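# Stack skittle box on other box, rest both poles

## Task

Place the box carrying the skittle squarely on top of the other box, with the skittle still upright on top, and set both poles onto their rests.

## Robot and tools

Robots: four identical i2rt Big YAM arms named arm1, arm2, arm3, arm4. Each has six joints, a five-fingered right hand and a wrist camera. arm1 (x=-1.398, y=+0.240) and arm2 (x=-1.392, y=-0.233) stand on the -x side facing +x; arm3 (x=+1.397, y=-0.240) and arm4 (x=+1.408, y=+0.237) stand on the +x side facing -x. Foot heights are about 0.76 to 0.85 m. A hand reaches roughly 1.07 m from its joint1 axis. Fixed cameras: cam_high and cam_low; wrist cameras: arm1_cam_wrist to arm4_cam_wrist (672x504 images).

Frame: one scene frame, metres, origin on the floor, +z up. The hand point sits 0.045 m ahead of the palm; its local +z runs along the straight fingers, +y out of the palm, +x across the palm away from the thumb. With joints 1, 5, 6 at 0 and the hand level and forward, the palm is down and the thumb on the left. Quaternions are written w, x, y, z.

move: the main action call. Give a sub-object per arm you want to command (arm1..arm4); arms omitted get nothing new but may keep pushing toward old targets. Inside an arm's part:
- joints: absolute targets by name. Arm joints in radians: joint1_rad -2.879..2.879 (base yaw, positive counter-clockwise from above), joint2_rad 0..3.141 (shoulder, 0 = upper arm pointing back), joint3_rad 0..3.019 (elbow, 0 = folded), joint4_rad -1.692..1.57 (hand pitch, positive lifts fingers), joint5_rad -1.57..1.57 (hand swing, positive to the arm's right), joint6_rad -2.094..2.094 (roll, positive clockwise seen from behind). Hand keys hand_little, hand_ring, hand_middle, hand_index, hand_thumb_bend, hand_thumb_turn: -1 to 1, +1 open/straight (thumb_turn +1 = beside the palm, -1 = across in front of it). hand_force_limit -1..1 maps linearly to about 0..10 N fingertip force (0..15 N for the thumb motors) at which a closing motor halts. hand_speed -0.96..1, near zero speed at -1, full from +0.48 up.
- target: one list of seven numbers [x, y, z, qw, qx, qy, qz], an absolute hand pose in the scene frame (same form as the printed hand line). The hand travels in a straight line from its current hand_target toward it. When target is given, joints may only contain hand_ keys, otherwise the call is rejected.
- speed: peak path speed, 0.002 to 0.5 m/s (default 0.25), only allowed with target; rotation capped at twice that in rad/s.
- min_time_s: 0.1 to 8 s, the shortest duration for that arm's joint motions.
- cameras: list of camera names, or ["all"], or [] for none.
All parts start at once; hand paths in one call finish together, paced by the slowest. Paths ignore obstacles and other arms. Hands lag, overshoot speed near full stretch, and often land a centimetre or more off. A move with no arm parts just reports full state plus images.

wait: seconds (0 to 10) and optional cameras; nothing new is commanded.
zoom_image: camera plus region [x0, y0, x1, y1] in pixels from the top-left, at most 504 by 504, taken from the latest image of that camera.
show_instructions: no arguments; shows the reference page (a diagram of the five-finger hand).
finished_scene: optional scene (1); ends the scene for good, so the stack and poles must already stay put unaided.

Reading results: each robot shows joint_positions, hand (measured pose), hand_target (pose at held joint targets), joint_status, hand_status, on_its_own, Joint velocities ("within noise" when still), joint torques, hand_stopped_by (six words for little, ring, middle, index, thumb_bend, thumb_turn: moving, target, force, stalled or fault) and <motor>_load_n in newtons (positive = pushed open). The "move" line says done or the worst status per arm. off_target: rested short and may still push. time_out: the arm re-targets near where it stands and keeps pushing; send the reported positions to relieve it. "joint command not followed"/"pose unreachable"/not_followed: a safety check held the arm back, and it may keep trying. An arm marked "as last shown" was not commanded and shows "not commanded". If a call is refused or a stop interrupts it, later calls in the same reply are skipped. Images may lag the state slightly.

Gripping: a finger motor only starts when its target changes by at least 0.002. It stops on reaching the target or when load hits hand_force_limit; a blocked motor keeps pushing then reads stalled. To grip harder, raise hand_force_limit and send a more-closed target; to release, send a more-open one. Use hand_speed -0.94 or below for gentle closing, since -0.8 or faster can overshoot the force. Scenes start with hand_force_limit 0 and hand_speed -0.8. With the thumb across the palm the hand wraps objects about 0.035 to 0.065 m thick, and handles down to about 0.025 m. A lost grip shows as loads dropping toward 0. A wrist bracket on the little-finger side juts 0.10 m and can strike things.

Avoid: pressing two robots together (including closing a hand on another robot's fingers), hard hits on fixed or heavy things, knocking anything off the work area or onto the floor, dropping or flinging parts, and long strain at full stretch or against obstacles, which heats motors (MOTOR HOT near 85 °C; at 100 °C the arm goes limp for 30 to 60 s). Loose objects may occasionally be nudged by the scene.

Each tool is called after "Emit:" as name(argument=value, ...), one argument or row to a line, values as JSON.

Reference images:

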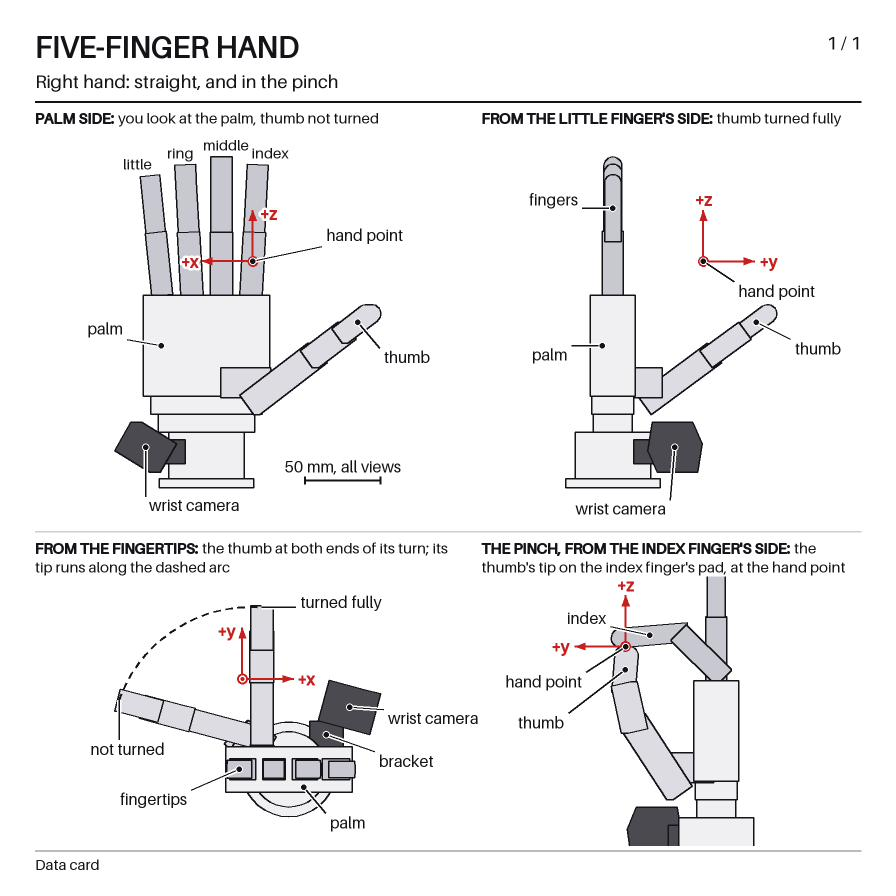

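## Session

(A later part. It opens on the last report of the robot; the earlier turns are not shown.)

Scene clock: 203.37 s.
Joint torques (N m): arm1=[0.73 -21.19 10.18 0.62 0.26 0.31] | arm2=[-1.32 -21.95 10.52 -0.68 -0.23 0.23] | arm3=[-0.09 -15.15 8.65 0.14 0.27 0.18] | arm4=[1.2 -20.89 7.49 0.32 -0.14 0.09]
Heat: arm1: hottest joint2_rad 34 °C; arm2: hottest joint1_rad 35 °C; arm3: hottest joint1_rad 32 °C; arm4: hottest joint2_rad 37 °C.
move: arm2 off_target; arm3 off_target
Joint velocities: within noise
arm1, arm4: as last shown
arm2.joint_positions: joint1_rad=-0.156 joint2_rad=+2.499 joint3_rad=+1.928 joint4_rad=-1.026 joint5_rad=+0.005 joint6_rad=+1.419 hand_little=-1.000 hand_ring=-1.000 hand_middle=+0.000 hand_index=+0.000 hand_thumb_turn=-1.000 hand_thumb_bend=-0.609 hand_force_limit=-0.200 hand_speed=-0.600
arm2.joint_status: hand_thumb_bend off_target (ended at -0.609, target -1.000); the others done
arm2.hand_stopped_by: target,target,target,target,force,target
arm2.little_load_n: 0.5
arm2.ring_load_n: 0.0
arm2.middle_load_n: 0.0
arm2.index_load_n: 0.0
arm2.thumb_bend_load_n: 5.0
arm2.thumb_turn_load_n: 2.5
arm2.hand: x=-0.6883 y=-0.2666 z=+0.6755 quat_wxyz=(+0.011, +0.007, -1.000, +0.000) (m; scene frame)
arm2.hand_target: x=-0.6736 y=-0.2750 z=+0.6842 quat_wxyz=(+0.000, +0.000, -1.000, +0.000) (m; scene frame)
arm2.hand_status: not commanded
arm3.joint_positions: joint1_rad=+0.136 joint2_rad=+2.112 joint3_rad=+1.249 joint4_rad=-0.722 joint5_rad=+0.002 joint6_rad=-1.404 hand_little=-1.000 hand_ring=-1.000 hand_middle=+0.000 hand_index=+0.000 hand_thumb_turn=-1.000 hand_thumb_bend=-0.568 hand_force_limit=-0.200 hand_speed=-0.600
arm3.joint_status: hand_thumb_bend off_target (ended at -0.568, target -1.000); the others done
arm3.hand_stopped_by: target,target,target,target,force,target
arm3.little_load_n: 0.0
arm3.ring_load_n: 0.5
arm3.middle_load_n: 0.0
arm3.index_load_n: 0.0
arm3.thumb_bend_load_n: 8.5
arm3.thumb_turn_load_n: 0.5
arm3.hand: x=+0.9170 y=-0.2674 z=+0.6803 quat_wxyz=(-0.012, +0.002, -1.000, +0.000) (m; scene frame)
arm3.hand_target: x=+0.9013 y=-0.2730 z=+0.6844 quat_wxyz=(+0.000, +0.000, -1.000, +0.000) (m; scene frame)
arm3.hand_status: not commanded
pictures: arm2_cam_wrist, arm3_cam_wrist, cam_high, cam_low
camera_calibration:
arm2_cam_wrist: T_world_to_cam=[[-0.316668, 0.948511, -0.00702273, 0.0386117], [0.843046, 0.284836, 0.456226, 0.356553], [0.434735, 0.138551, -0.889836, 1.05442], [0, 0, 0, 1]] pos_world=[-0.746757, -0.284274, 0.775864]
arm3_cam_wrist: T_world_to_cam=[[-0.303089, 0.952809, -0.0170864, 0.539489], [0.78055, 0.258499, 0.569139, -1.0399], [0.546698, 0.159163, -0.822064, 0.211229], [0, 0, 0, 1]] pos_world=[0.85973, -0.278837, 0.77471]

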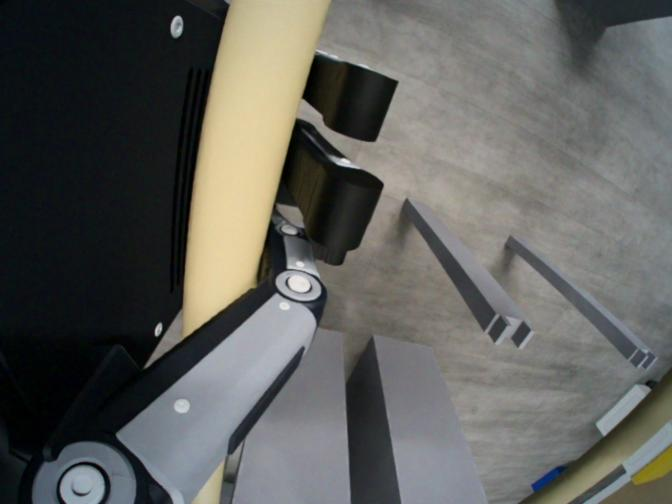

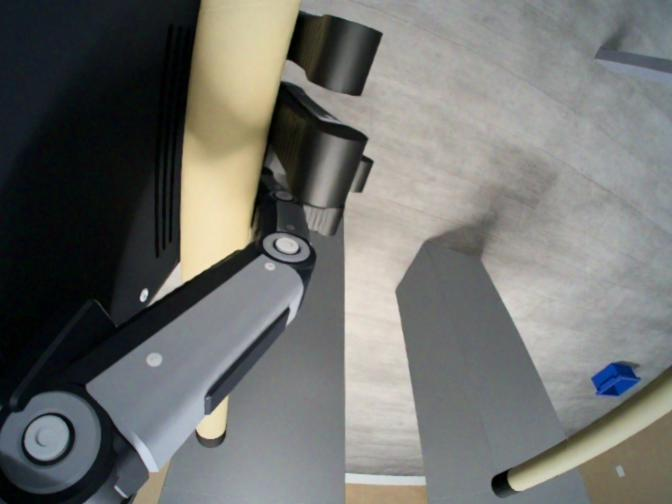

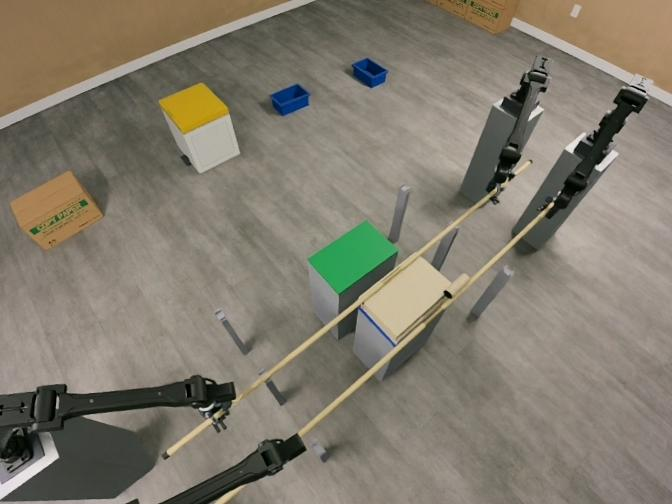

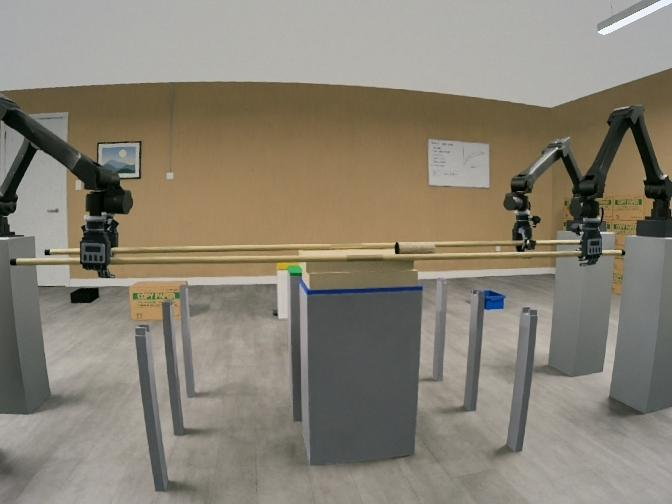

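Emit:
move(
  arm1={"target": [-0.882, -0.095, 0.711, 0, 1, 0, 0], "speed": 0.04},
  arm4={"target": [0.683, -0.112, 0.728, 0, 1, 0, 0], "speed": 0.04},
  arm2={"target": [-0.673, -0.275, 0.706, 0, 0, -1, 0], "speed": 0.02},
  arm3={"target": [0.901, -0.273, 0.703, 0, 0, -1, 0], "speed": 0.02},
  cameras=["cam_high", "cam_low"],
)

Emit:
zoom_image(
  camera="cam_high",
  region=[380, 230, 480, 330],
)

Emit:
zoom_image(
  camera="cam_low",
  region=[340, 220, 460, 290],
)

Scene clock: 218.97 s.
Joint torques (N m): arm1=[0.26 -19.72 8.24 0.54 0.28 0.06] | arm2=[-0.15 -24.06 10.29 -1.46 -0.24 0.19] | arm3=[-0.09 -18.26 8.05 -0.79 0.24 0.17] | arm4=[-0.26 -19.08 11.99 -0.25 -0.14 -0.21]
Heat: arm1: hottest joint2_rad 34 °C; arm2: hottest joint1_rad 35 °C; arm3: hottest joint1_rad 32 °C; arm4: hottest joint2_rad 37 °C.
move: arm1 off_target; arm2 off_target; arm3 off_target; arm4 off_target
Joint velocities: within noise
arm1.joint_positions: joint1_rad=-0.416 joint2_rad=+2.154 joint3_rad=+1.618 joint4_rad=-1.049 joint5_rad=+0.001 joint6_rad=-2.032 hand_little=-1.000 hand_ring=-1.000 hand_middle=+0.000 hand_index=+0.000 hand_thumb_turn=-1.000 hand_thumb_bend=-0.569 hand_force_limit=-0.200 hand_speed=-0.600
arm1.joint_status: not commanded
arm1.hand_stopped_by: target,target,target,target,force,target
arm1.little_load_n: 0.0
arm1.ring_load_n: 0.5
arm1.middle_load_n: 0.0
arm1.index_load_n: 0.0
arm1.thumb_bend_load_n: 6.0
arm1.thumb_turn_load_n: 0.5
arm1.hand: x=-0.8782 y=-0.0869 z=+0.6998 quat_wxyz=(-0.006, +1.000, +0.006, -0.007) (m; scene frame)
arm1.hand_target: x=-0.8819 y=-0.0949 z=+0.7110 quat_wxyz=(+0.000, +1.000, +0.000, +0.000) (m; scene frame)
arm1.hand_status: off_target (0.014 m and 1.3 deg from the pose sent, 0.059 m and 2.4 deg at the start)
arm2.joint_positions: joint1_rad=-0.156 joint2_rad=+2.494 joint3_rad=+1.931 joint4_rad=-1.044 joint5_rad=+0.005 joint6_rad=+1.419 hand_little=-1.000 hand_ring=-1.000 hand_middle=+0.000 hand_index=+0.000 hand_thumb_turn=-1.000 hand_thumb_bend=-0.609 hand_force_limit=-0.200 hand_speed=-0.600
arm2.joint_status: not commanded
arm2.hand_stopped_by: target,target,target,target,force,target
arm2.little_load_n: 1.0
arm2.ring_load_n: 0.0
arm2.middle_load_n: 0.0
arm2.index_load_n: 0.0
arm2.thumb_bend_load_n: 4.5
arm2.thumb_turn_load_n: 2.5
arm2.hand: x=-0.6897 y=-0.2664 z=+0.6804 quat_wxyz=(+0.016, +0.007, -1.000, -0.001) (m; scene frame)
arm2.hand_target: x=-0.6737 y=-0.2749 z=+0.7060 quat_wxyz=(+0.000, +0.000, -1.000, +0.000) (m; scene frame)
arm2.hand_status: off_target (0.032 m and 2.0 deg from the pose sent, 0.035 m and 1.5 deg at the start)
arm3.joint_positions: joint1_rad=+0.136 joint2_rad=+2.112 joint3_rad=+1.256 joint4_rad=-0.737 joint5_rad=+0.003 joint6_rad=-1.403 hand_little=-1.000 hand_ring=-1.000 hand_middle=+0.000 hand_index=+0.000 hand_thumb_turn=-1.000 hand_thumb_bend=-0.568 hand_force_limit=-0.200 hand_speed=-0.600
arm3.joint_status: not commanded
arm3.hand_stopped_by: target,target,target,target,force,target
arm3.little_load_n: 0.0
arm3.ring_load_n: 0.0
arm3.middle_load_n: 0.0
arm3.index_load_n: 0.0
arm3.thumb_bend_load_n: 8.5
arm3.thumb_turn_load_n: 0.0
arm3.hand: x=+0.9169 y=-0.2673 z=+0.6826 quat_wxyz=(-0.016, +0.002, -1.000, -0.001) (m; scene frame)
arm3.hand_target: x=+0.9015 y=-0.2729 z=+0.7028 quat_wxyz=(+0.000, +0.000, -1.000, +0.000) (m; scene frame)
arm3.hand_status: off_target (0.026 m and 1.8 deg from the pose sent, 0.028 m and 1.4 deg at the start)
arm4.joint_positions: joint1_rad=+0.447 joint2_rad=+2.557 joint3_rad=+2.268 joint4_rad=-1.314 joint5_rad=+0.009 joint6_rad=+1.995 hand_little=-1.000 hand_ring=-1.000 hand_middle=+0.000 hand_index=+0.000 hand_thumb_turn=-1.000 hand_thumb_bend=-0.627 hand_force_limit=-0.200 hand_speed=-0.600
arm4.joint_status: not commanded
arm4.hand_stopped_by: target,target,target,target,force,target
arm4.little_load_n: 0.0
arm4.ring_load_n: 0.0
arm4.middle_load_n: 0.0
arm4.index_load_n: 0.0
arm4.thumb_bend_load_n: 8.5
arm4.thumb_turn_load_n: 2.0
arm4.hand: x=+0.7025 y=-0.1090 z=+0.7067 quat_wxyz=(-0.009, +1.000, -0.009, +0.019) (m; scene frame)
arm4.hand_target: x=+0.6842 y=-0.1113 z=+0.7283 quat_wxyz=(+0.000, +1.000, +0.000, -0.001) (m; scene frame)
arm4.hand_status: off_target (0.029 m and 2.6 deg from the pose sent, 0.077 m and 3.0 deg at the start)
pictures: cam_high, cam_low

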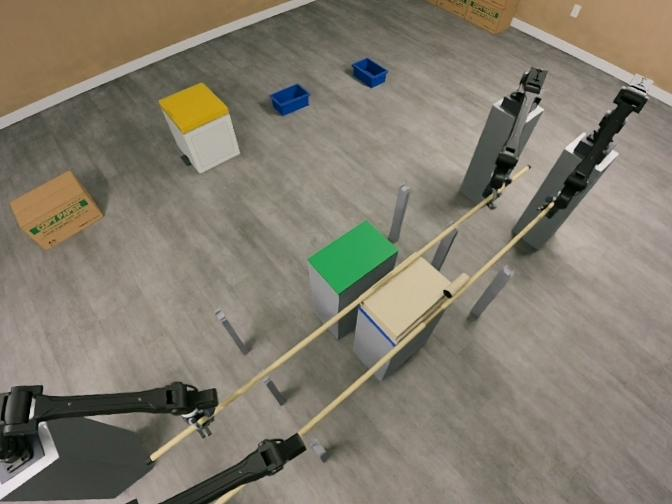

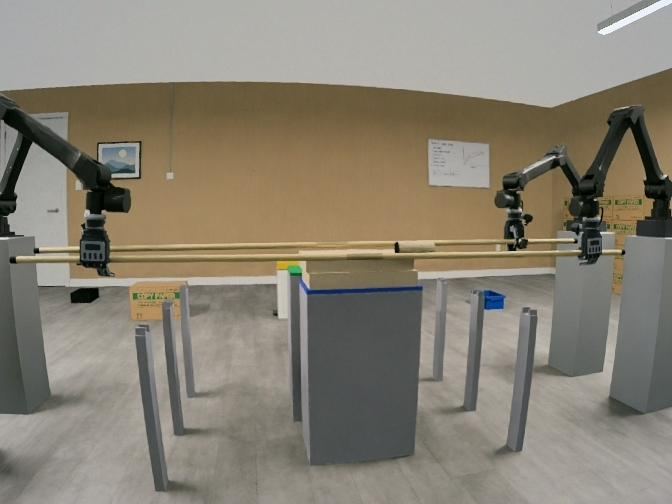

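Scaled by 5.040.

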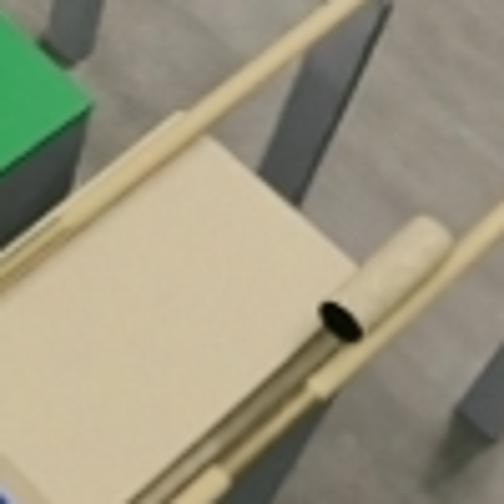

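Scaled by 4.200.

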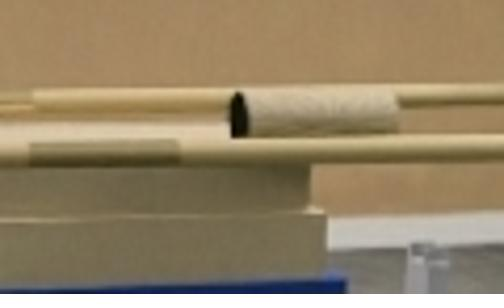

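Emit:
move(
  arm2={"target": [-0.673, -0.275, 0.722, 0, 0, -1, 0], "speed": 0.02},
  arm3={"target": [0.901, -0.273, 0.717, 0, 0, -1, 0], "speed": 0.02},
  arm1={"target": [-0.882, -0.103, 0.709, 0, 1, 0, 0], "speed": 0.03},
  arm4={"target": [0.670, -0.107, 0.722, 0, 1, 0, 0], "speed": 0.03},
  cameras=["cam_high", "cam_low"],
)

Emit:
zoom_image(
  camera="cam_high",
  region=[380, 230, 480, 330],
)

Emit:
zoom_image(
  camera="cam_low",
  region=[340, 220, 460, 290],
)

Scene clock: 221.30 s.
Joint torques (N m): arm1=[0.56 -18.96 9.43 0.47 0.24 0.19] | arm2=[-0.67 -23.77 10.3 -1.35 -0.29 0.15] | arm3=[-0.03 -18.55 8.27 -0.83 0.23 0.17] | arm4=[-1.38 -19.08 12.46 -0.25 -0.11 -0.22]
Heat: arm1: hottest joint2_rad 34 °C; arm2: hottest joint1_rad 35 °C; arm3: hottest joint1_rad 32 °C; arm4: hottest joint2_rad 37 °C.
move: arm1 off_target; arm2 off_target; arm3 off_target; arm4 off_target
Joint velocities: within noise
arm1.joint_positions: joint1_rad=-0.432 joint2_rad=+2.154 joint3_rad=+1.618 joint4_rad=-1.049 joint5_rad=+0.002 joint6_rad=-2.055 hand_little=-1.000 hand_ring=-1.000 hand_middle=+0.000 hand_index=+0.000 hand_thumb_turn=-1.000 hand_thumb_bend=-0.569 hand_force_limit=-0.200 hand_speed=-0.600
arm1.joint_status: not commanded
arm1.hand_stopped_by: target,target,target,target,force,target
arm1.little_load_n: 0.0
arm1.ring_load_n: 0.5
arm1.middle_load_n: 0.0
arm1.index_load_n: 0.0
arm1.thumb_bend_load_n: 5.5
arm1.thumb_turn_load_n: 0.0
arm1.hand: x=-0.8821 y=-0.0958 z=+0.6998 quat_wxyz=(-0.006, +1.000, +0.009, -0.008) (m; scene frame)
arm1.hand_target: x=-0.8820 y=-0.1029 z=+0.7091 quat_wxyz=(+0.000, +1.000, +0.000, +0.000) (m; scene frame)
arm1.hand_status: off_target (0.012 m and 1.5 deg from the pose sent, 0.019 m and 1.3 deg at the start)
arm2.joint_positions: joint1_rad=-0.156 joint2_rad=+2.470 joint3_rad=+1.931 joint4_rad=-1.068 joint5_rad=+0.005 joint6_rad=+1.419 hand_little=-1.000 hand_ring=-1.000 hand_middle=+0.000 hand_index=+0.000 hand_thumb_turn=-1.000 hand_thumb_bend=-0.609 hand_force_limit=-0.200 hand_speed=-0.600
arm2.joint_status: not commanded
arm2.hand_stopped_by: target,target,target,target,force,target
arm2.little_load_n: 0.5
arm2.ring_load_n: 0.0
arm2.middle_load_n: 0.0
arm2.index_load_n: 0.0
arm2.thumb_bend_load_n: 4.5
arm2.thumb_turn_load_n: 2.0
arm2.hand: x=-0.6894 y=-0.2665 z=+0.6962 quat_wxyz=(+0.016, +0.007, -1.000, -0.001) (m; scene frame)
arm2.hand_target: x=-0.6737 y=-0.2749 z=+0.7221 quat_wxyz=(+0.000, +0.000, -1.000, +0.000) (m; scene frame)
arm2.hand_status: off_target (0.032 m and 2.0 deg from the pose sent, 0.046 m and 2.0 deg at the start)
arm3.joint_positions: joint1_rad=+0.136 joint2_rad=+2.090 joint3_rad=+1.258 joint4_rad=-0.765 joint5_rad=+0.003 joint6_rad=-1.403 hand_little=-1.000 hand_ring=-1.000 hand_middle=+0.000 hand_index=+0.000 hand_thumb_turn=-1.000 hand_thumb_bend=-0.568 hand_force_limit=-0.200 hand_speed=-0.600
arm3.joint_status: not commanded
arm3.hand_stopped_by: target,target,target,target,force,target
arm3.little_load_n: 0.0
arm3.ring_load_n: 0.0
arm3.middle_load_n: 0.0
arm3.index_load_n: 0.0
arm3.thumb_bend_load_n: 8.0
arm3.thumb_turn_load_n: -0.5
arm3.hand: x=+0.9178 y=-0.2671 z=+0.6942 quat_wxyz=(-0.018, +0.001, -1.000, -0.001) (m; scene frame)
arm3.hand_target: x=+0.9017 y=-0.2729 z=+0.7167 quat_wxyz=(+0.000, +0.000, -1.000, +0.000) (m; scene frame)
arm3.hand_status: off_target (0.029 m and 2.1 deg from the pose sent, 0.038 m and 1.8 deg at the start)
arm4.joint_positions: joint1_rad=+0.441 joint2_rad=+2.606 joint3_rad=+2.344 joint4_rad=-1.350 joint5_rad=+0.009 joint6_rad=+1.984 hand_little=-1.000 hand_ring=-1.000 hand_middle=+0.000 hand_index=+0.000 hand_thumb_turn=-1.000 hand_thumb_bend=-0.627 hand_force_limit=-0.200 hand_speed=-0.600
arm4.joint_status: not commanded
arm4.hand_stopped_by: target,target,target,target,force,target
arm4.little_load_n: 1.0
arm4.ring_load_n: 0.0
arm4.middle_load_n: 0.0
arm4.index_load_n: 0.0
arm4.thumb_bend_load_n: 8.0
arm4.thumb_turn_load_n: 2.0
arm4.hand: x=+0.6945 y=-0.1082 z=+0.6982 quat_wxyz=(-0.011, +1.000, -0.007, +0.023) (m; scene frame)
arm4.hand_target: x=+0.6716 y=-0.1062 z=+0.7228 quat_wxyz=(+0.000, +1.000, +0.000, -0.002) (m; scene frame)
arm4.hand_status: off_target (0.034 m and 3.0 deg from the pose sent, 0.036 m and 2.6 deg at the start)
pictures: cam_high, cam_low

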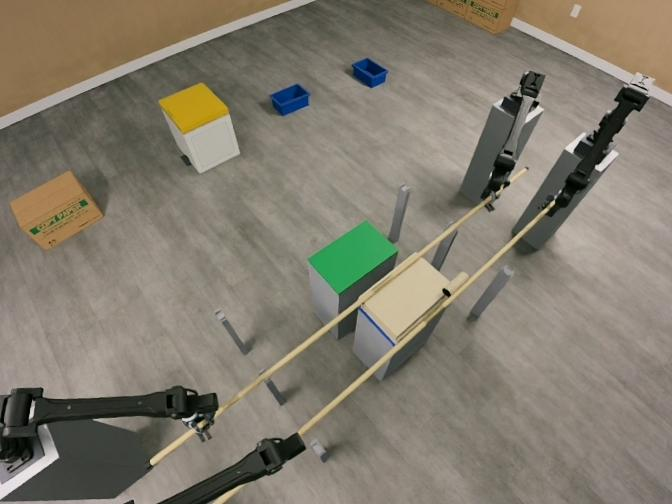

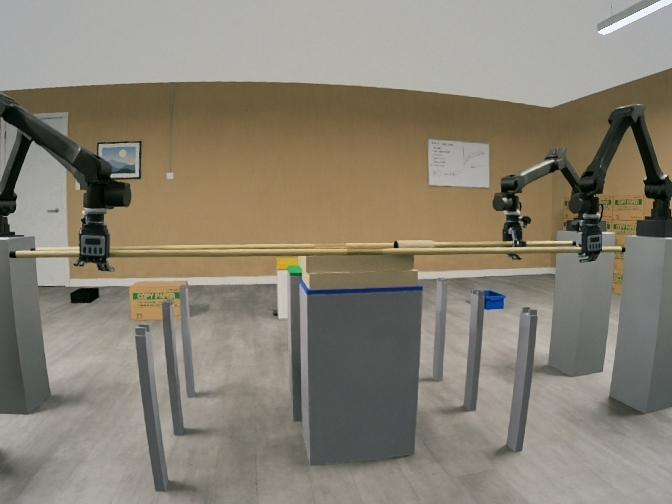

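Scaled by 5.040.

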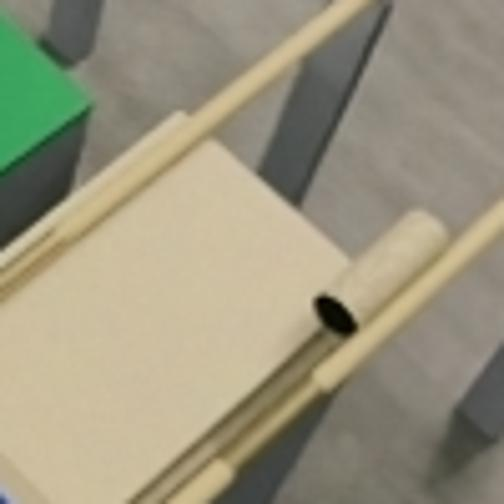

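Scaled by 4.200.

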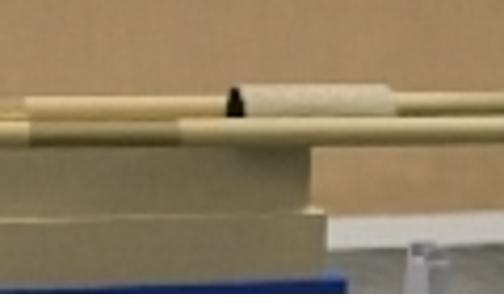

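Emit:
move(
  arm2={"target": [-0.673, -0.135, 0.722, 0, 0, -1, 0], "speed": 0.03},
  arm3={"target": [0.901, -0.137, 0.717, 0, 0, -1, 0], "speed": 0.03},
  arm1={"target": [-0.894, -0.105, 0.709, 0, 1, 0, 0], "speed": 0.03},
  arm4={"target": [0.658, -0.105, 0.722, 0, 1, 0, 0], "speed": 0.03},
  cameras=["cam_high", "cam_low"],
)

Emit:
zoom_image(
  camera="cam_high",
  region=[380, 230, 480, 330],
)

Emit:
zoom_image(
  camera="cam_low",
  region=[340, 220, 460, 290],
)

Scene clock: 228.07 s.
Joint torques (N m): arm1=[0.44 -19.6 8.55 0.73 0.23 0.18] | arm2=[1.08 -24.59 8.05 -0.69 -0.31 0.39] | arm3=[-1.32 -18.67 7.24 -0.06 0.13 -0.06] | arm4=[-1.2 -19.78 12.56 -0.2 -0.13 -0.24]
Heat: arm1: hottest joint2_rad 34 °C; arm2: hottest joint1_rad 34 °C; arm3: hottest joint1_rad 32 °C; arm4: hottest joint2_rad 37 °C.
move: arm1 off_target; arm2 off_target; arm3 off_target; arm4 off_target
Joint velocities: within noise
arm1.joint_positions: joint1_rad=-0.443 joint2_rad=+2.145 joint3_rad=+1.586 joint4_rad=-1.040 joint5_rad=+0.002 joint6_rad=-2.066 hand_little=-1.000 hand_ring=-1.000 hand_middle=+0.000 hand_index=+0.000 hand_thumb_turn=-1.000 hand_thumb_bend=-0.569 hand_force_limit=-0.200 hand_speed=-0.600
arm1.joint_status: not commanded
arm1.hand_stopped_by: target,target,target,target,force,target
arm1.little_load_n: 0.0
arm1.ring_load_n: 0.0
arm1.middle_load_n: 0.0
arm1.index_load_n: 0.0
arm1.thumb_bend_load_n: 5.5
arm1.thumb_turn_load_n: 0.0
arm1.hand: x=-0.8947 y=-0.0968 z=+0.6949 quat_wxyz=(-0.009, +1.000, +0.009, -0.014) (m; scene frame)
arm1.hand_target: x=-0.8941 y=-0.1050 z=+0.7090 quat_wxyz=(+0.000, +1.000, +0.000, +0.000) (m; scene frame)
arm1.hand_status: off_target (0.016 m and 2.1 deg from the pose sent, 0.018 m and 1.5 deg at the start)
arm2.joint_positions: joint1_rad=+0.026 joint2_rad=+2.459 joint3_rad=+1.926 joint4_rad=-1.071 joint5_rad=+0.004 joint6_rad=+1.603 hand_little=-1.000 hand_ring=-1.000 hand_middle=+0.000 hand_index=+0.000 hand_thumb_turn=-1.000 hand_thumb_bend=-0.609 hand_force_limit=-0.200 hand_speed=-0.600
arm2.joint_status: not commanded
arm2.hand_stopped_by: target,target,target,target,force,target
arm2.little_load_n: 0.5
arm2.ring_load_n: 0.0
arm2.middle_load_n: 0.0
arm2.index_load_n: 0.0
arm2.thumb_bend_load_n: 4.5
arm2.thumb_turn_load_n: 1.5
arm2.hand: x=-0.6836 y=-0.1435 z=+0.7014 quat_wxyz=(+0.014, +0.006, -1.000, +0.002) (m; scene frame)
arm2.hand_target: x=-0.6733 y=-0.1349 z=+0.7221 quat_wxyz=(+0.000, +0.000, -1.000, +0.000) (m; scene frame)
arm2.hand_status: off_target (0.025 m and 1.8 deg from the pose sent, 0.135 m and 2.0 deg at the start)
arm3.joint_positions: joint1_rad=-0.105 joint2_rad=+2.081 joint3_rad=+1.246 joint4_rad=-0.773 joint5_rad=+0.003 joint6_rad=-1.640 hand_little=-1.000 hand_ring=-1.000 hand_middle=+0.000 hand_index=+0.000 hand_thumb_turn=-1.000 hand_thumb_bend=-0.568 hand_force_limit=-0.200 hand_speed=-0.600
arm3.joint_status: not commanded
arm3.hand_stopped_by: target,target,target,target,force,target
arm3.little_load_n: 0.0
arm3.ring_load_n: 0.0
arm3.middle_load_n: 0.0
arm3.index_load_n: 0.0
arm3.thumb_bend_load_n: 7.0
arm3.thumb_turn_load_n: 0.5
arm3.hand: x=+0.9179 y=-0.1431 z=+0.6954 quat_wxyz=(-0.024, -0.001, -1.000, +0.002) (m; scene frame)
arm3.hand_target: x=+0.9016 y=-0.1370 z=+0.7169 quat_wxyz=(+0.000, +0.000, -1.000, +0.000) (m; scene frame)
arm3.hand_status: off_target (0.028 m and 2.7 deg from the pose sent, 0.133 m and 2.1 deg at the start)
arm4.joint_positions: joint1_rad=+0.433 joint2_rad=+2.661 joint3_rad=+2.451 joint4_rad=-1.402 joint5_rad=+0.009 joint6_rad=+1.979 hand_little=-1.000 hand_ring=-1.000 hand_middle=+0.000 hand_index=+0.000 hand_thumb_turn=-1.000 hand_thumb_bend=-0.627 hand_force_limit=-0.200 hand_speed=-0.600
arm4.joint_status: not commanded
arm4.hand_stopped_by: target,target,target,target,force,target
arm4.little_load_n: 1.5
arm4.ring_load_n: 0.0
arm4.middle_load_n: 0.0
arm4.index_load_n: 0.0
arm4.thumb_bend_load_n: 8.5
arm4.thumb_turn_load_n: 1.5
arm4.hand: x=+0.6817 y=-0.1072 z=+0.6970 quat_wxyz=(-0.011, +1.000, -0.008, +0.023) (m; scene frame)
arm4.hand_target: x=+0.6595 y=-0.1040 z=+0.7226 quat_wxyz=(+0.000, +1.000, -0.001, -0.002) (m; scene frame)
arm4.hand_status: off_target (0.034 m and 3.1 deg from the pose sent, 0.044 m and 3.0 deg at the start)
pictures: cam_high, cam_low

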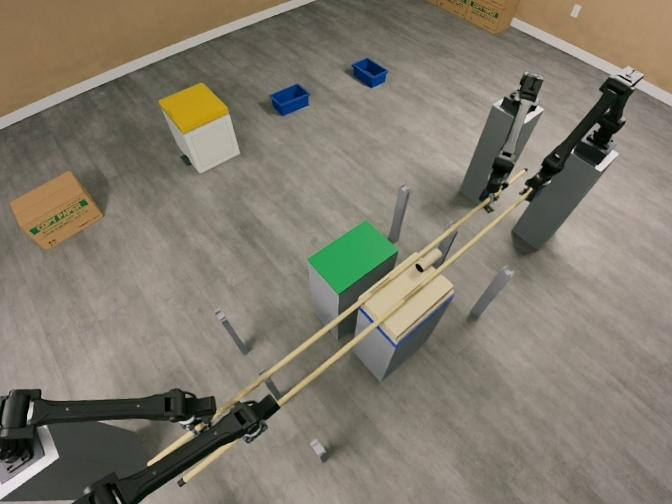

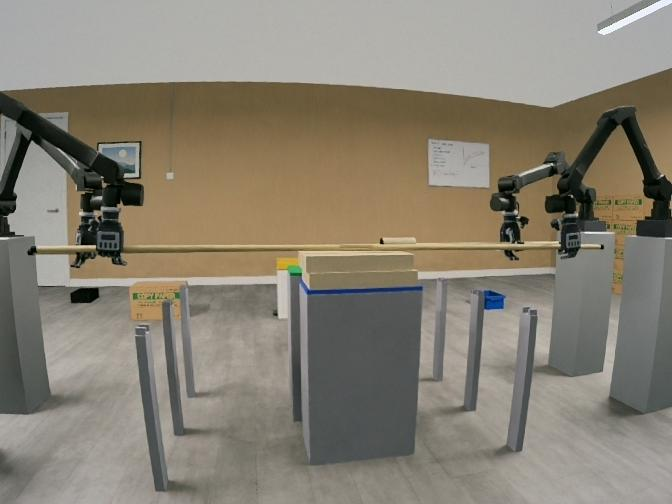

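Scaled by 5.040.

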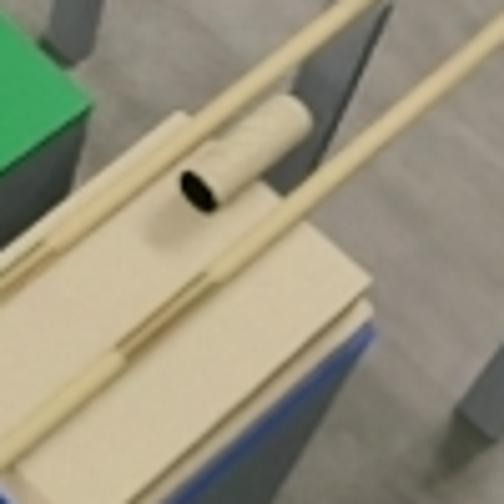

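Scaled by 4.200.

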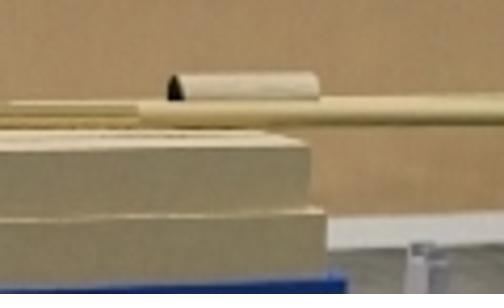

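Emit:
move(
  arm1={"target": [-0.891, -0.105, 0.836, 0, 0.99863, 0, -0.05234], "speed": 0.04},
  arm2={"target": [-0.6714, -0.107, 0.818, 0.05234, 0, -0.99863, 0], "speed": 0.04},
  arm3={"target": [0.8947, -0.1094, 0.642, 0.05234, 0, -0.99863, 0], "speed": 0.04},
  arm4={"target": [0.6541, -0.104, 0.670, 0, 0.99863, 0, -0.05234], "speed": 0.04},
  cameras=["cam_high", "cam_low"],
)

Emit:
zoom_image(
  camera="cam_high",
  region=[380, 230, 480, 330],
)

Emit:
zoom_image(
  camera="cam_low",
  region=[340, 210, 460, 290],
)

Scene clock: 236.47 s.
Joint torques (N m): arm1=[1.79 -19.43 15.23 -0.38 0.34 0.36] | arm2=[1.67 -24.29 12.12 -0.95 -0.3 0.36] | arm3=[-1.26 -15.38 5.78 1.28 -0.06 -0.07] | arm4=[-0.32 -21.6 7.12 0.68 -0.03 -0.15]
Heat: arm1: hottest joint2_rad 34 °C; arm2: hottest joint1_rad 34 °C; arm3: hottest joint1_rad 32 °C; arm4: hottest joint2_rad 38 °C.
move: arm1 off_target; arm2 off_target; arm3 done; arm4 off_target
Joint velocities: within noise
arm1.joint_positions: joint1_rad=-0.443 joint2_rad=+2.079 joint3_rad=+1.764 joint4_rad=-1.411 joint5_rad=+0.046 joint6_rad=-2.061 hand_little=-1.000 hand_ring=-1.000 hand_middle=+0.000 hand_index=+0.000 hand_thumb_turn=-1.000 hand_thumb_bend=-0.569 hand_force_limit=-0.200 hand_speed=-0.600
arm1.joint_status: not commanded
arm1.hand_stopped_by: target,target,target,target,force,target
arm1.little_load_n: 0.0
arm1.ring_load_n: 0.0
arm1.middle_load_n: 0.0
arm1.index_load_n: 0.0
arm1.thumb_bend_load_n: 4.5
arm1.thumb_turn_load_n: 0.0
arm1.hand: x=-0.9103 y=-0.0988 z=+0.8026 quat_wxyz=(-0.019, +0.997, +0.009, -0.080) (m; scene frame)
arm1.hand_target: x=-0.8924 y=-0.1042 z=+0.8362 quat_wxyz=(+0.000, +0.999, +0.000, -0.052) (m; scene frame)
arm1.hand_status: off_target (0.039 m and 3.9 deg from the pose sent, 0.141 m and 4.7 deg at the start)
arm2.joint_positions: joint1_rad=+0.062 joint2_rad=+2.431 joint3_rad=+2.115 joint4_rad=-1.423 joint5_rad=-0.007 joint6_rad=+1.640 hand_little=-1.000 hand_ring=-1.000 hand_middle=+0.000 hand_index=+0.000 hand_thumb_turn=-1.000 hand_thumb_bend=-0.610 hand_force_limit=-0.200 hand_speed=-0.600
arm2.joint_status: not commanded
arm2.hand_stopped_by: target,target,target,target,force,target
arm2.little_load_n: 0.5
arm2.ring_load_n: 0.0
arm2.middle_load_n: 0.0
arm2.index_load_n: 0.5
arm2.thumb_bend_load_n: 1.0
arm2.thumb_turn_load_n: 0.5
arm2.hand: x=-0.6930 y=-0.1174 z=+0.7862 quat_wxyz=(+0.081, +0.006, -0.997, +0.002) (m; scene frame)
arm2.hand_target: x=-0.6731 y=-0.1070 z=+0.8186 quat_wxyz=(+0.052, +0.000, -0.999, -0.001) (m; scene frame)
arm2.hand_status: off_target (0.040 m and 3.4 deg from the pose sent, 0.123 m and 4.4 deg at the start)
arm3.joint_positions: joint1_rad=-0.161 joint2_rad=+2.156 joint3_rad=+1.196 joint4_rad=-0.516 joint5_rad=-0.007 joint6_rad=-1.695 hand_little=-1.000 hand_ring=-1.000 hand_middle=+0.000 hand_index=+0.000 hand_thumb_turn=-1.000 hand_thumb_bend=-0.569 hand_force_limit=-0.200 hand_speed=-0.600
arm3.joint_status: not commanded
arm3.hand_stopped_by: target,target,target,target,force,target
arm3.little_load_n: 0.0
arm3.ring_load_n: 0.0
arm3.middle_load_n: 0.0
arm3.index_load_n: 0.0
arm3.thumb_bend_load_n: 4.0
arm3.thumb_turn_load_n: 0.0
arm3.hand: x=+0.9022 y=-0.1144 z=+0.6427 quat_wxyz=(+0.042, -0.001, -0.999, +0.000) (m; scene frame)
arm3.hand_target: x=+0.8949 y=-0.1094 z=+0.6421 quat_wxyz=(+0.052, +0.000, -0.999, +0.000) (m; scene frame)
arm3.hand_status: done (0.009 m and 1.2 deg from the pose sent, 0.067 m and 8.7 deg at the start)
arm4.joint_positions: joint1_rad=+0.431 joint2_rad=+2.662 joint3_rad=+2.317 joint4_rad=-1.147 joint5_rad=+0.046 joint6_rad=+1.970 hand_little=-1.000 hand_ring=-1.000 hand_middle=+0.000 hand_index=+0.000 hand_thumb_turn=-1.000 hand_thumb_bend=-0.627 hand_force_limit=-0.200 hand_speed=-0.600
arm4.joint_status: not commanded
arm4.hand_stopped_by: target,target,target,target,force,target
arm4.little_load_n: 0.0
arm4.ring_load_n: 0.0
arm4.middle_load_n: 0.0
arm4.index_load_n: 0.0
arm4.thumb_bend_load_n: 7.0
arm4.thumb_turn_load_n: 1.5
arm4.hand: x=+0.6623 y=-0.1066 z=+0.6530 quat_wxyz=(-0.005, +0.999, -0.006, -0.040) (m; scene frame)
arm4.hand_target: x=+0.6541 y=-0.1039 z=+0.6699 quat_wxyz=(+0.000, +0.999, +0.000, -0.052) (m; scene frame)
arm4.hand_status: off_target (0.019 m and 1.7 deg from the pose sent, 0.039 m and 8.8 deg at the start)
pictures: cam_high, cam_low

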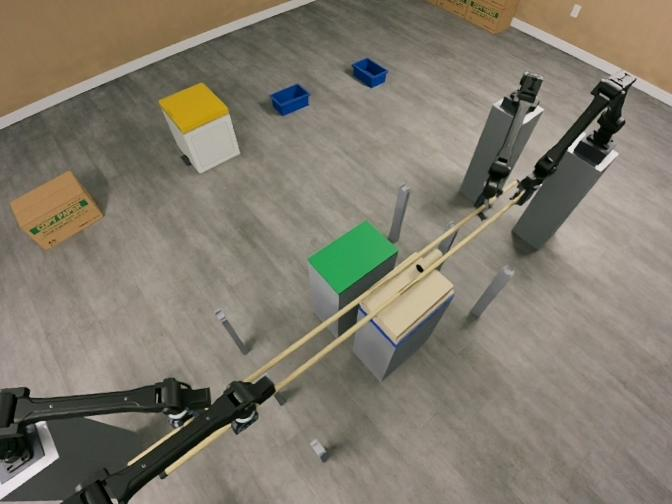

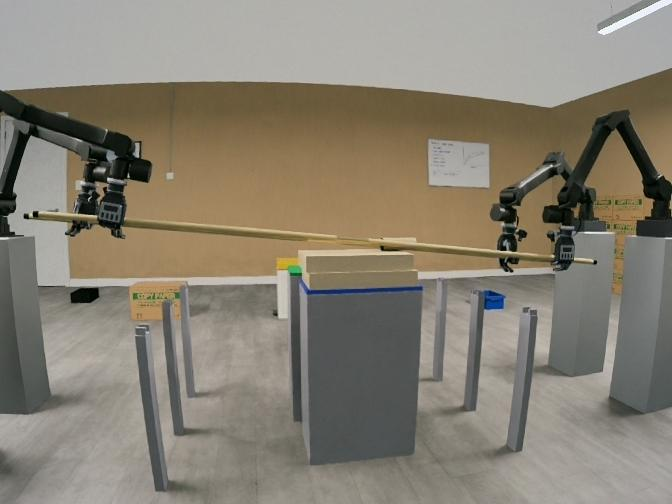

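Scaled by 5.040.

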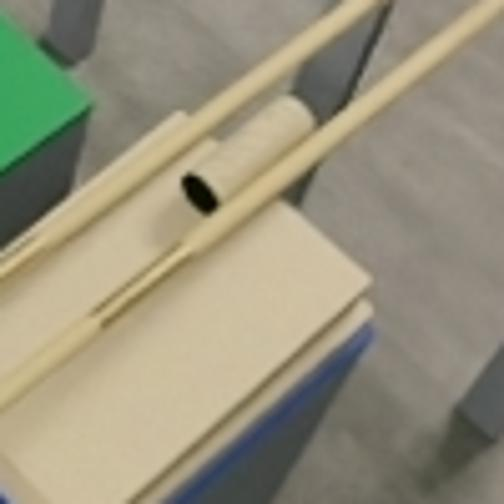

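Scaled by 4.200.

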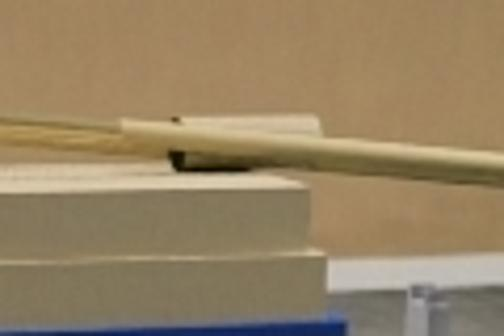

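Emit:
move(
  arm1={"target": [-0.875, -0.105, 0.978, 0, 0.99452, 0, -0.10453], "speed": 0.04},
  arm2={"target": [-0.660, -0.107, 0.931, 0.10453, 0, -0.99452, 0], "speed": 0.04},
  arm3={"target": [0.880, -0.1094, 0.566, 0.10453, 0, -0.99452, 0], "speed": 0.04},
  arm4={"target": [0.6435, -0.104, 0.633, 0, 0.99452, 0, -0.10453], "speed": 0.04},
  cameras=["cam_high", "cam_low"],
)

Emit:
zoom_image(
  camera="cam_high",
  region=[380, 230, 480, 330],
)

Emit:
zoom_image(
  camera="cam_low",
  region=[360, 220, 430, 270],
)

Scene clock: 242.43 s.
Joint torques (N m): arm1=[2.2 -19.43 16.59 -0.09 0.37 0.22] | arm2=[0.85 -25.41 12.77 -0.98 -0.29 0.43] | arm3=[-1.2 -15.33 5.27 1.26 -0.08 -0.08] | arm4=[-0.21 -20.54 7.16 1.13 0.08 -0.07]
Heat: arm1: hottest joint2_rad 34 °C; arm2: hottest joint1_rad 34 °C; arm3: hottest joint1_rad 32 °C; arm4: hottest joint2_rad 38 °C.
move: arm1 off_target; arm2 off_target; arm3 done; arm4 off_target
Joint velocities: within noise
arm1.joint_positions: joint1_rad=-0.413 joint2_rad=+2.027 joint3_rad=+2.032 joint4_rad=-1.679 joint5_rad=+0.116 joint6_rad=-2.042 hand_little=-1.000 hand_ring=-1.000 hand_middle=+0.000 hand_index=+0.000 hand_thumb_turn=-1.000 hand_thumb_bend=-0.572 hand_force_limit=-0.200 hand_speed=-0.600
arm1.joint_status: not commanded
arm1.hand_stopped_by: target,target,target,target,force,target
arm1.little_load_n: 0.5
arm1.ring_load_n: 0.0
arm1.middle_load_n: 0.0
arm1.index_load_n: 0.0
arm1.thumb_bend_load_n: 0.0
arm1.thumb_turn_load_n: 0.0
arm1.hand: x=-0.8914 y=-0.1036 z=+0.9391 quat_wxyz=(+0.026, +0.997, +0.015, -0.072) (m; scene frame)
arm1.hand_target: x=-0.8775 y=-0.1037 z=+0.9772 quat_wxyz=(+0.046, +0.998, +0.012, -0.036) (m; scene frame)
arm1.hand_status: off_target (0.042 m and 5.1 deg from the pose sent, 0.179 m and 3.7 deg at the start; a joint's target at an end of its range on 66 of 124 steps)
arm2.joint_positions: joint1_rad=+0.062 joint2_rad=+2.405 joint3_rad=+2.344 joint4_rad=-1.671 joint5_rad=-0.024 joint6_rad=+1.642 hand_little=-1.000 hand_ring=-1.000 hand_middle=+0.000 hand_index=+0.000 hand_thumb_turn=-1.000 hand_thumb_bend=-0.610 hand_force_limit=-0.200 hand_speed=-0.600
arm2.joint_status: not commanded
arm2.hand_stopped_by: target,target,target,target,force,target
arm2.little_load_n: 0.0
arm2.ring_load_n: 0.0
arm2.middle_load_n: 0.0
arm2.index_load_n: 0.0
arm2.thumb_bend_load_n: 4.0
arm2.thumb_turn_load_n: 1.0
arm2.hand: x=-0.6787 y=-0.1130 z=+0.8908 quat_wxyz=(+0.079, +0.004, -0.997, -0.006) (m; scene frame)
arm2.hand_target: x=-0.6628 y=-0.1072 z=+0.9308 quat_wxyz=(+0.042, -0.007, -0.999, -0.011) (m; scene frame)
arm2.hand_status: off_target (0.045 m and 3.1 deg from the pose sent, 0.149 m and 2.8 deg at the start; a joint's target at an end of its range on 68 of 124 steps)
arm3.joint_positions: joint1_rad=-0.163 joint2_rad=+2.310 joint3_rad=+1.187 joint4_rad=-0.246 joint5_rad=-0.021 joint6_rad=-1.695 hand_little=-1.000 hand_ring=-1.000 hand_middle=+0.000 hand_index=+0.000 hand_thumb_turn=-1.000 hand_thumb_bend=-0.569 hand_force_limit=-0.200 hand_speed=-0.600
arm3.joint_status: not commanded
arm3.hand_stopped_by: target,target,target,target,force,target
arm3.little_load_n: 0.0
arm3.ring_load_n: 0.0
arm3.middle_load_n: 0.0
arm3.index_load_n: -0.5
arm3.thumb_bend_load_n: 3.0
arm3.thumb_turn_load_n: 0.5
arm3.hand: x=+0.8877 y=-0.1148 z=+0.5684 quat_wxyz=(+0.096, -0.001, -0.995, +0.000) (m; scene frame)
arm3.hand_target: x=+0.8803 y=-0.1093 z=+0.5661 quat_wxyz=(+0.104, +0.000, -0.995, +0.000) (m; scene frame)
arm3.hand_status: done (0.010 m and 1.0 deg from the pose sent, 0.080 m and 7.2 deg at the start)
arm4.joint_positions: joint1_rad=+0.431 joint2_rad=+2.662 joint3_rad=+2.210 joint4_rad=-0.942 joint5_rad=+0.083 joint6_rad=+1.962 hand_little=-1.000 hand_ring=-1.000 hand_middle=+0.000 hand_index=+0.000 hand_thumb_turn=-1.000 hand_thumb_bend=-0.627 hand_force_limit=-0.200 hand_speed=-0.600
arm4.joint_status: not commanded
arm4.hand_stopped_by: target,target,target,target,force,target
arm4.little_load_n: 0.0
arm4.ring_load_n: 0.0
arm4.middle_load_n: 0.5
arm4.index_load_n: 0.0
arm4.thumb_bend_load_n: 6.0
arm4.thumb_turn_load_n: 1.0
arm4.hand: x=+0.6514 y=-0.1038 z=+0.6221 quat_wxyz=(-0.004, +0.996, -0.004, -0.091) (m; scene frame)
arm4.hand_target: x=+0.6436 y=-0.1038 z=+0.6329 quat_wxyz=(+0.000, +0.995, +0.000, -0.104) (m; scene frame)
arm4.hand_status: off_target (0.013 m and 1.6 deg from the pose sent, 0.028 m and 7.5 deg at the start)
pictures: cam_high, cam_low

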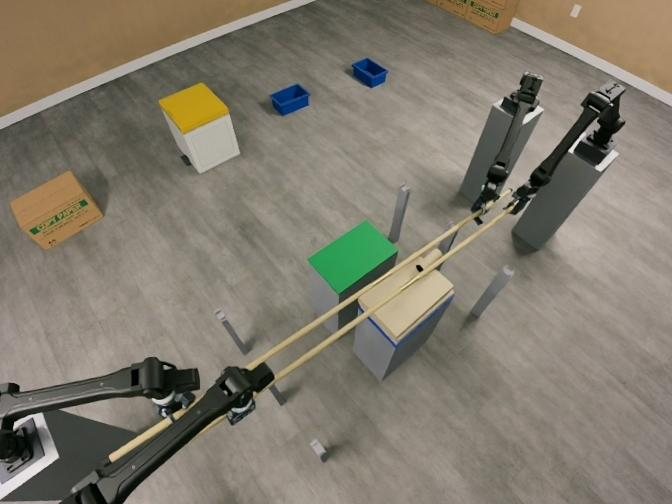

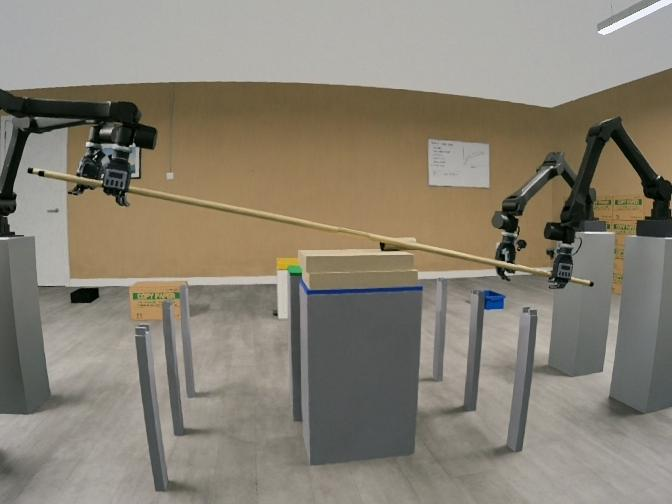

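Scaled by 5.040.

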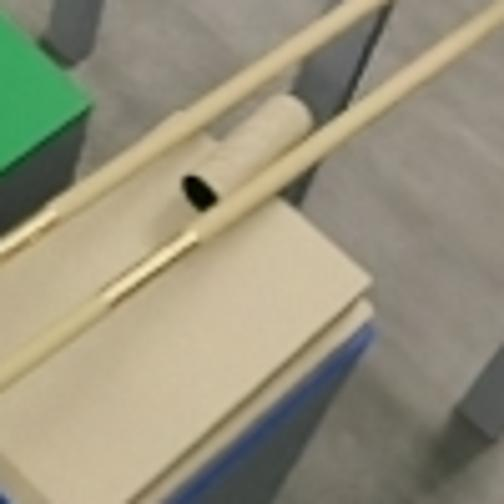

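Scaled by 7.200.

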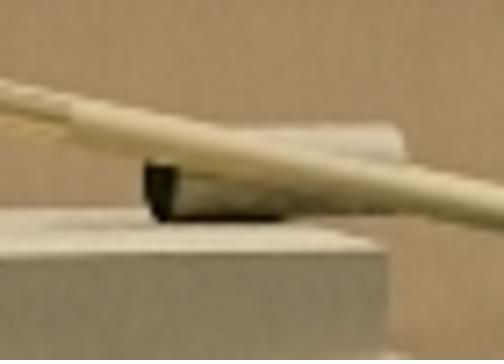

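Emit:
zoom_image(
  camera="cam_low",
  region=[20, 140, 200, 240],
)

Emit:
zoom_image(
  camera="cam_low",
  region=[280, 200, 400, 270],
)

Emit:
zoom_image(
  camera="cam_low",
  region=[420, 220, 610, 310],
)

Scaled by 2.800.

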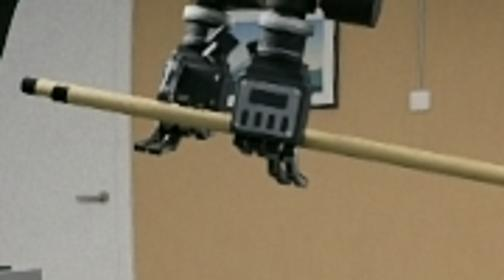

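Scaled by 4.200.

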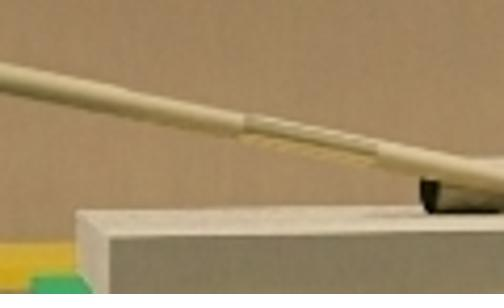

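Scaled by 2.653.

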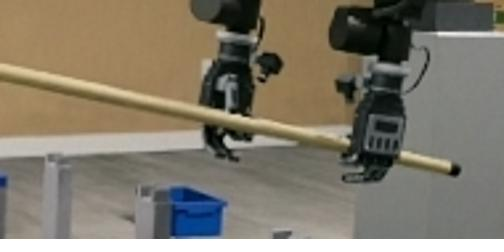

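Emit:
zoom_image(
  camera="cam_low",
  region=[330, 220, 380, 250],
)

Emit:
zoom_image(
  camera="cam_low",
  region=[24, 160, 74, 190],
)

Emit:
zoom_image(
  camera="cam_low",
  region=[480, 250, 540, 286],
)

Scaled by 10.080.

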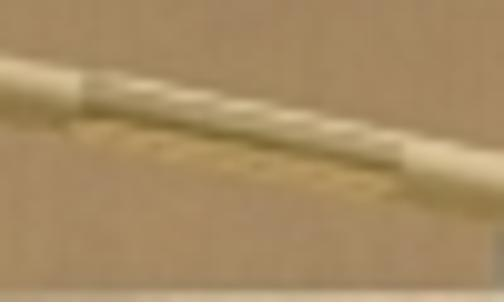

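Scaled by 10.080.

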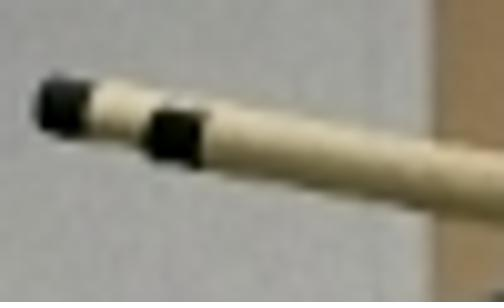

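Scaled by 8.400.

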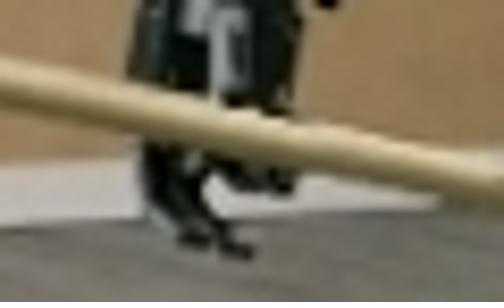

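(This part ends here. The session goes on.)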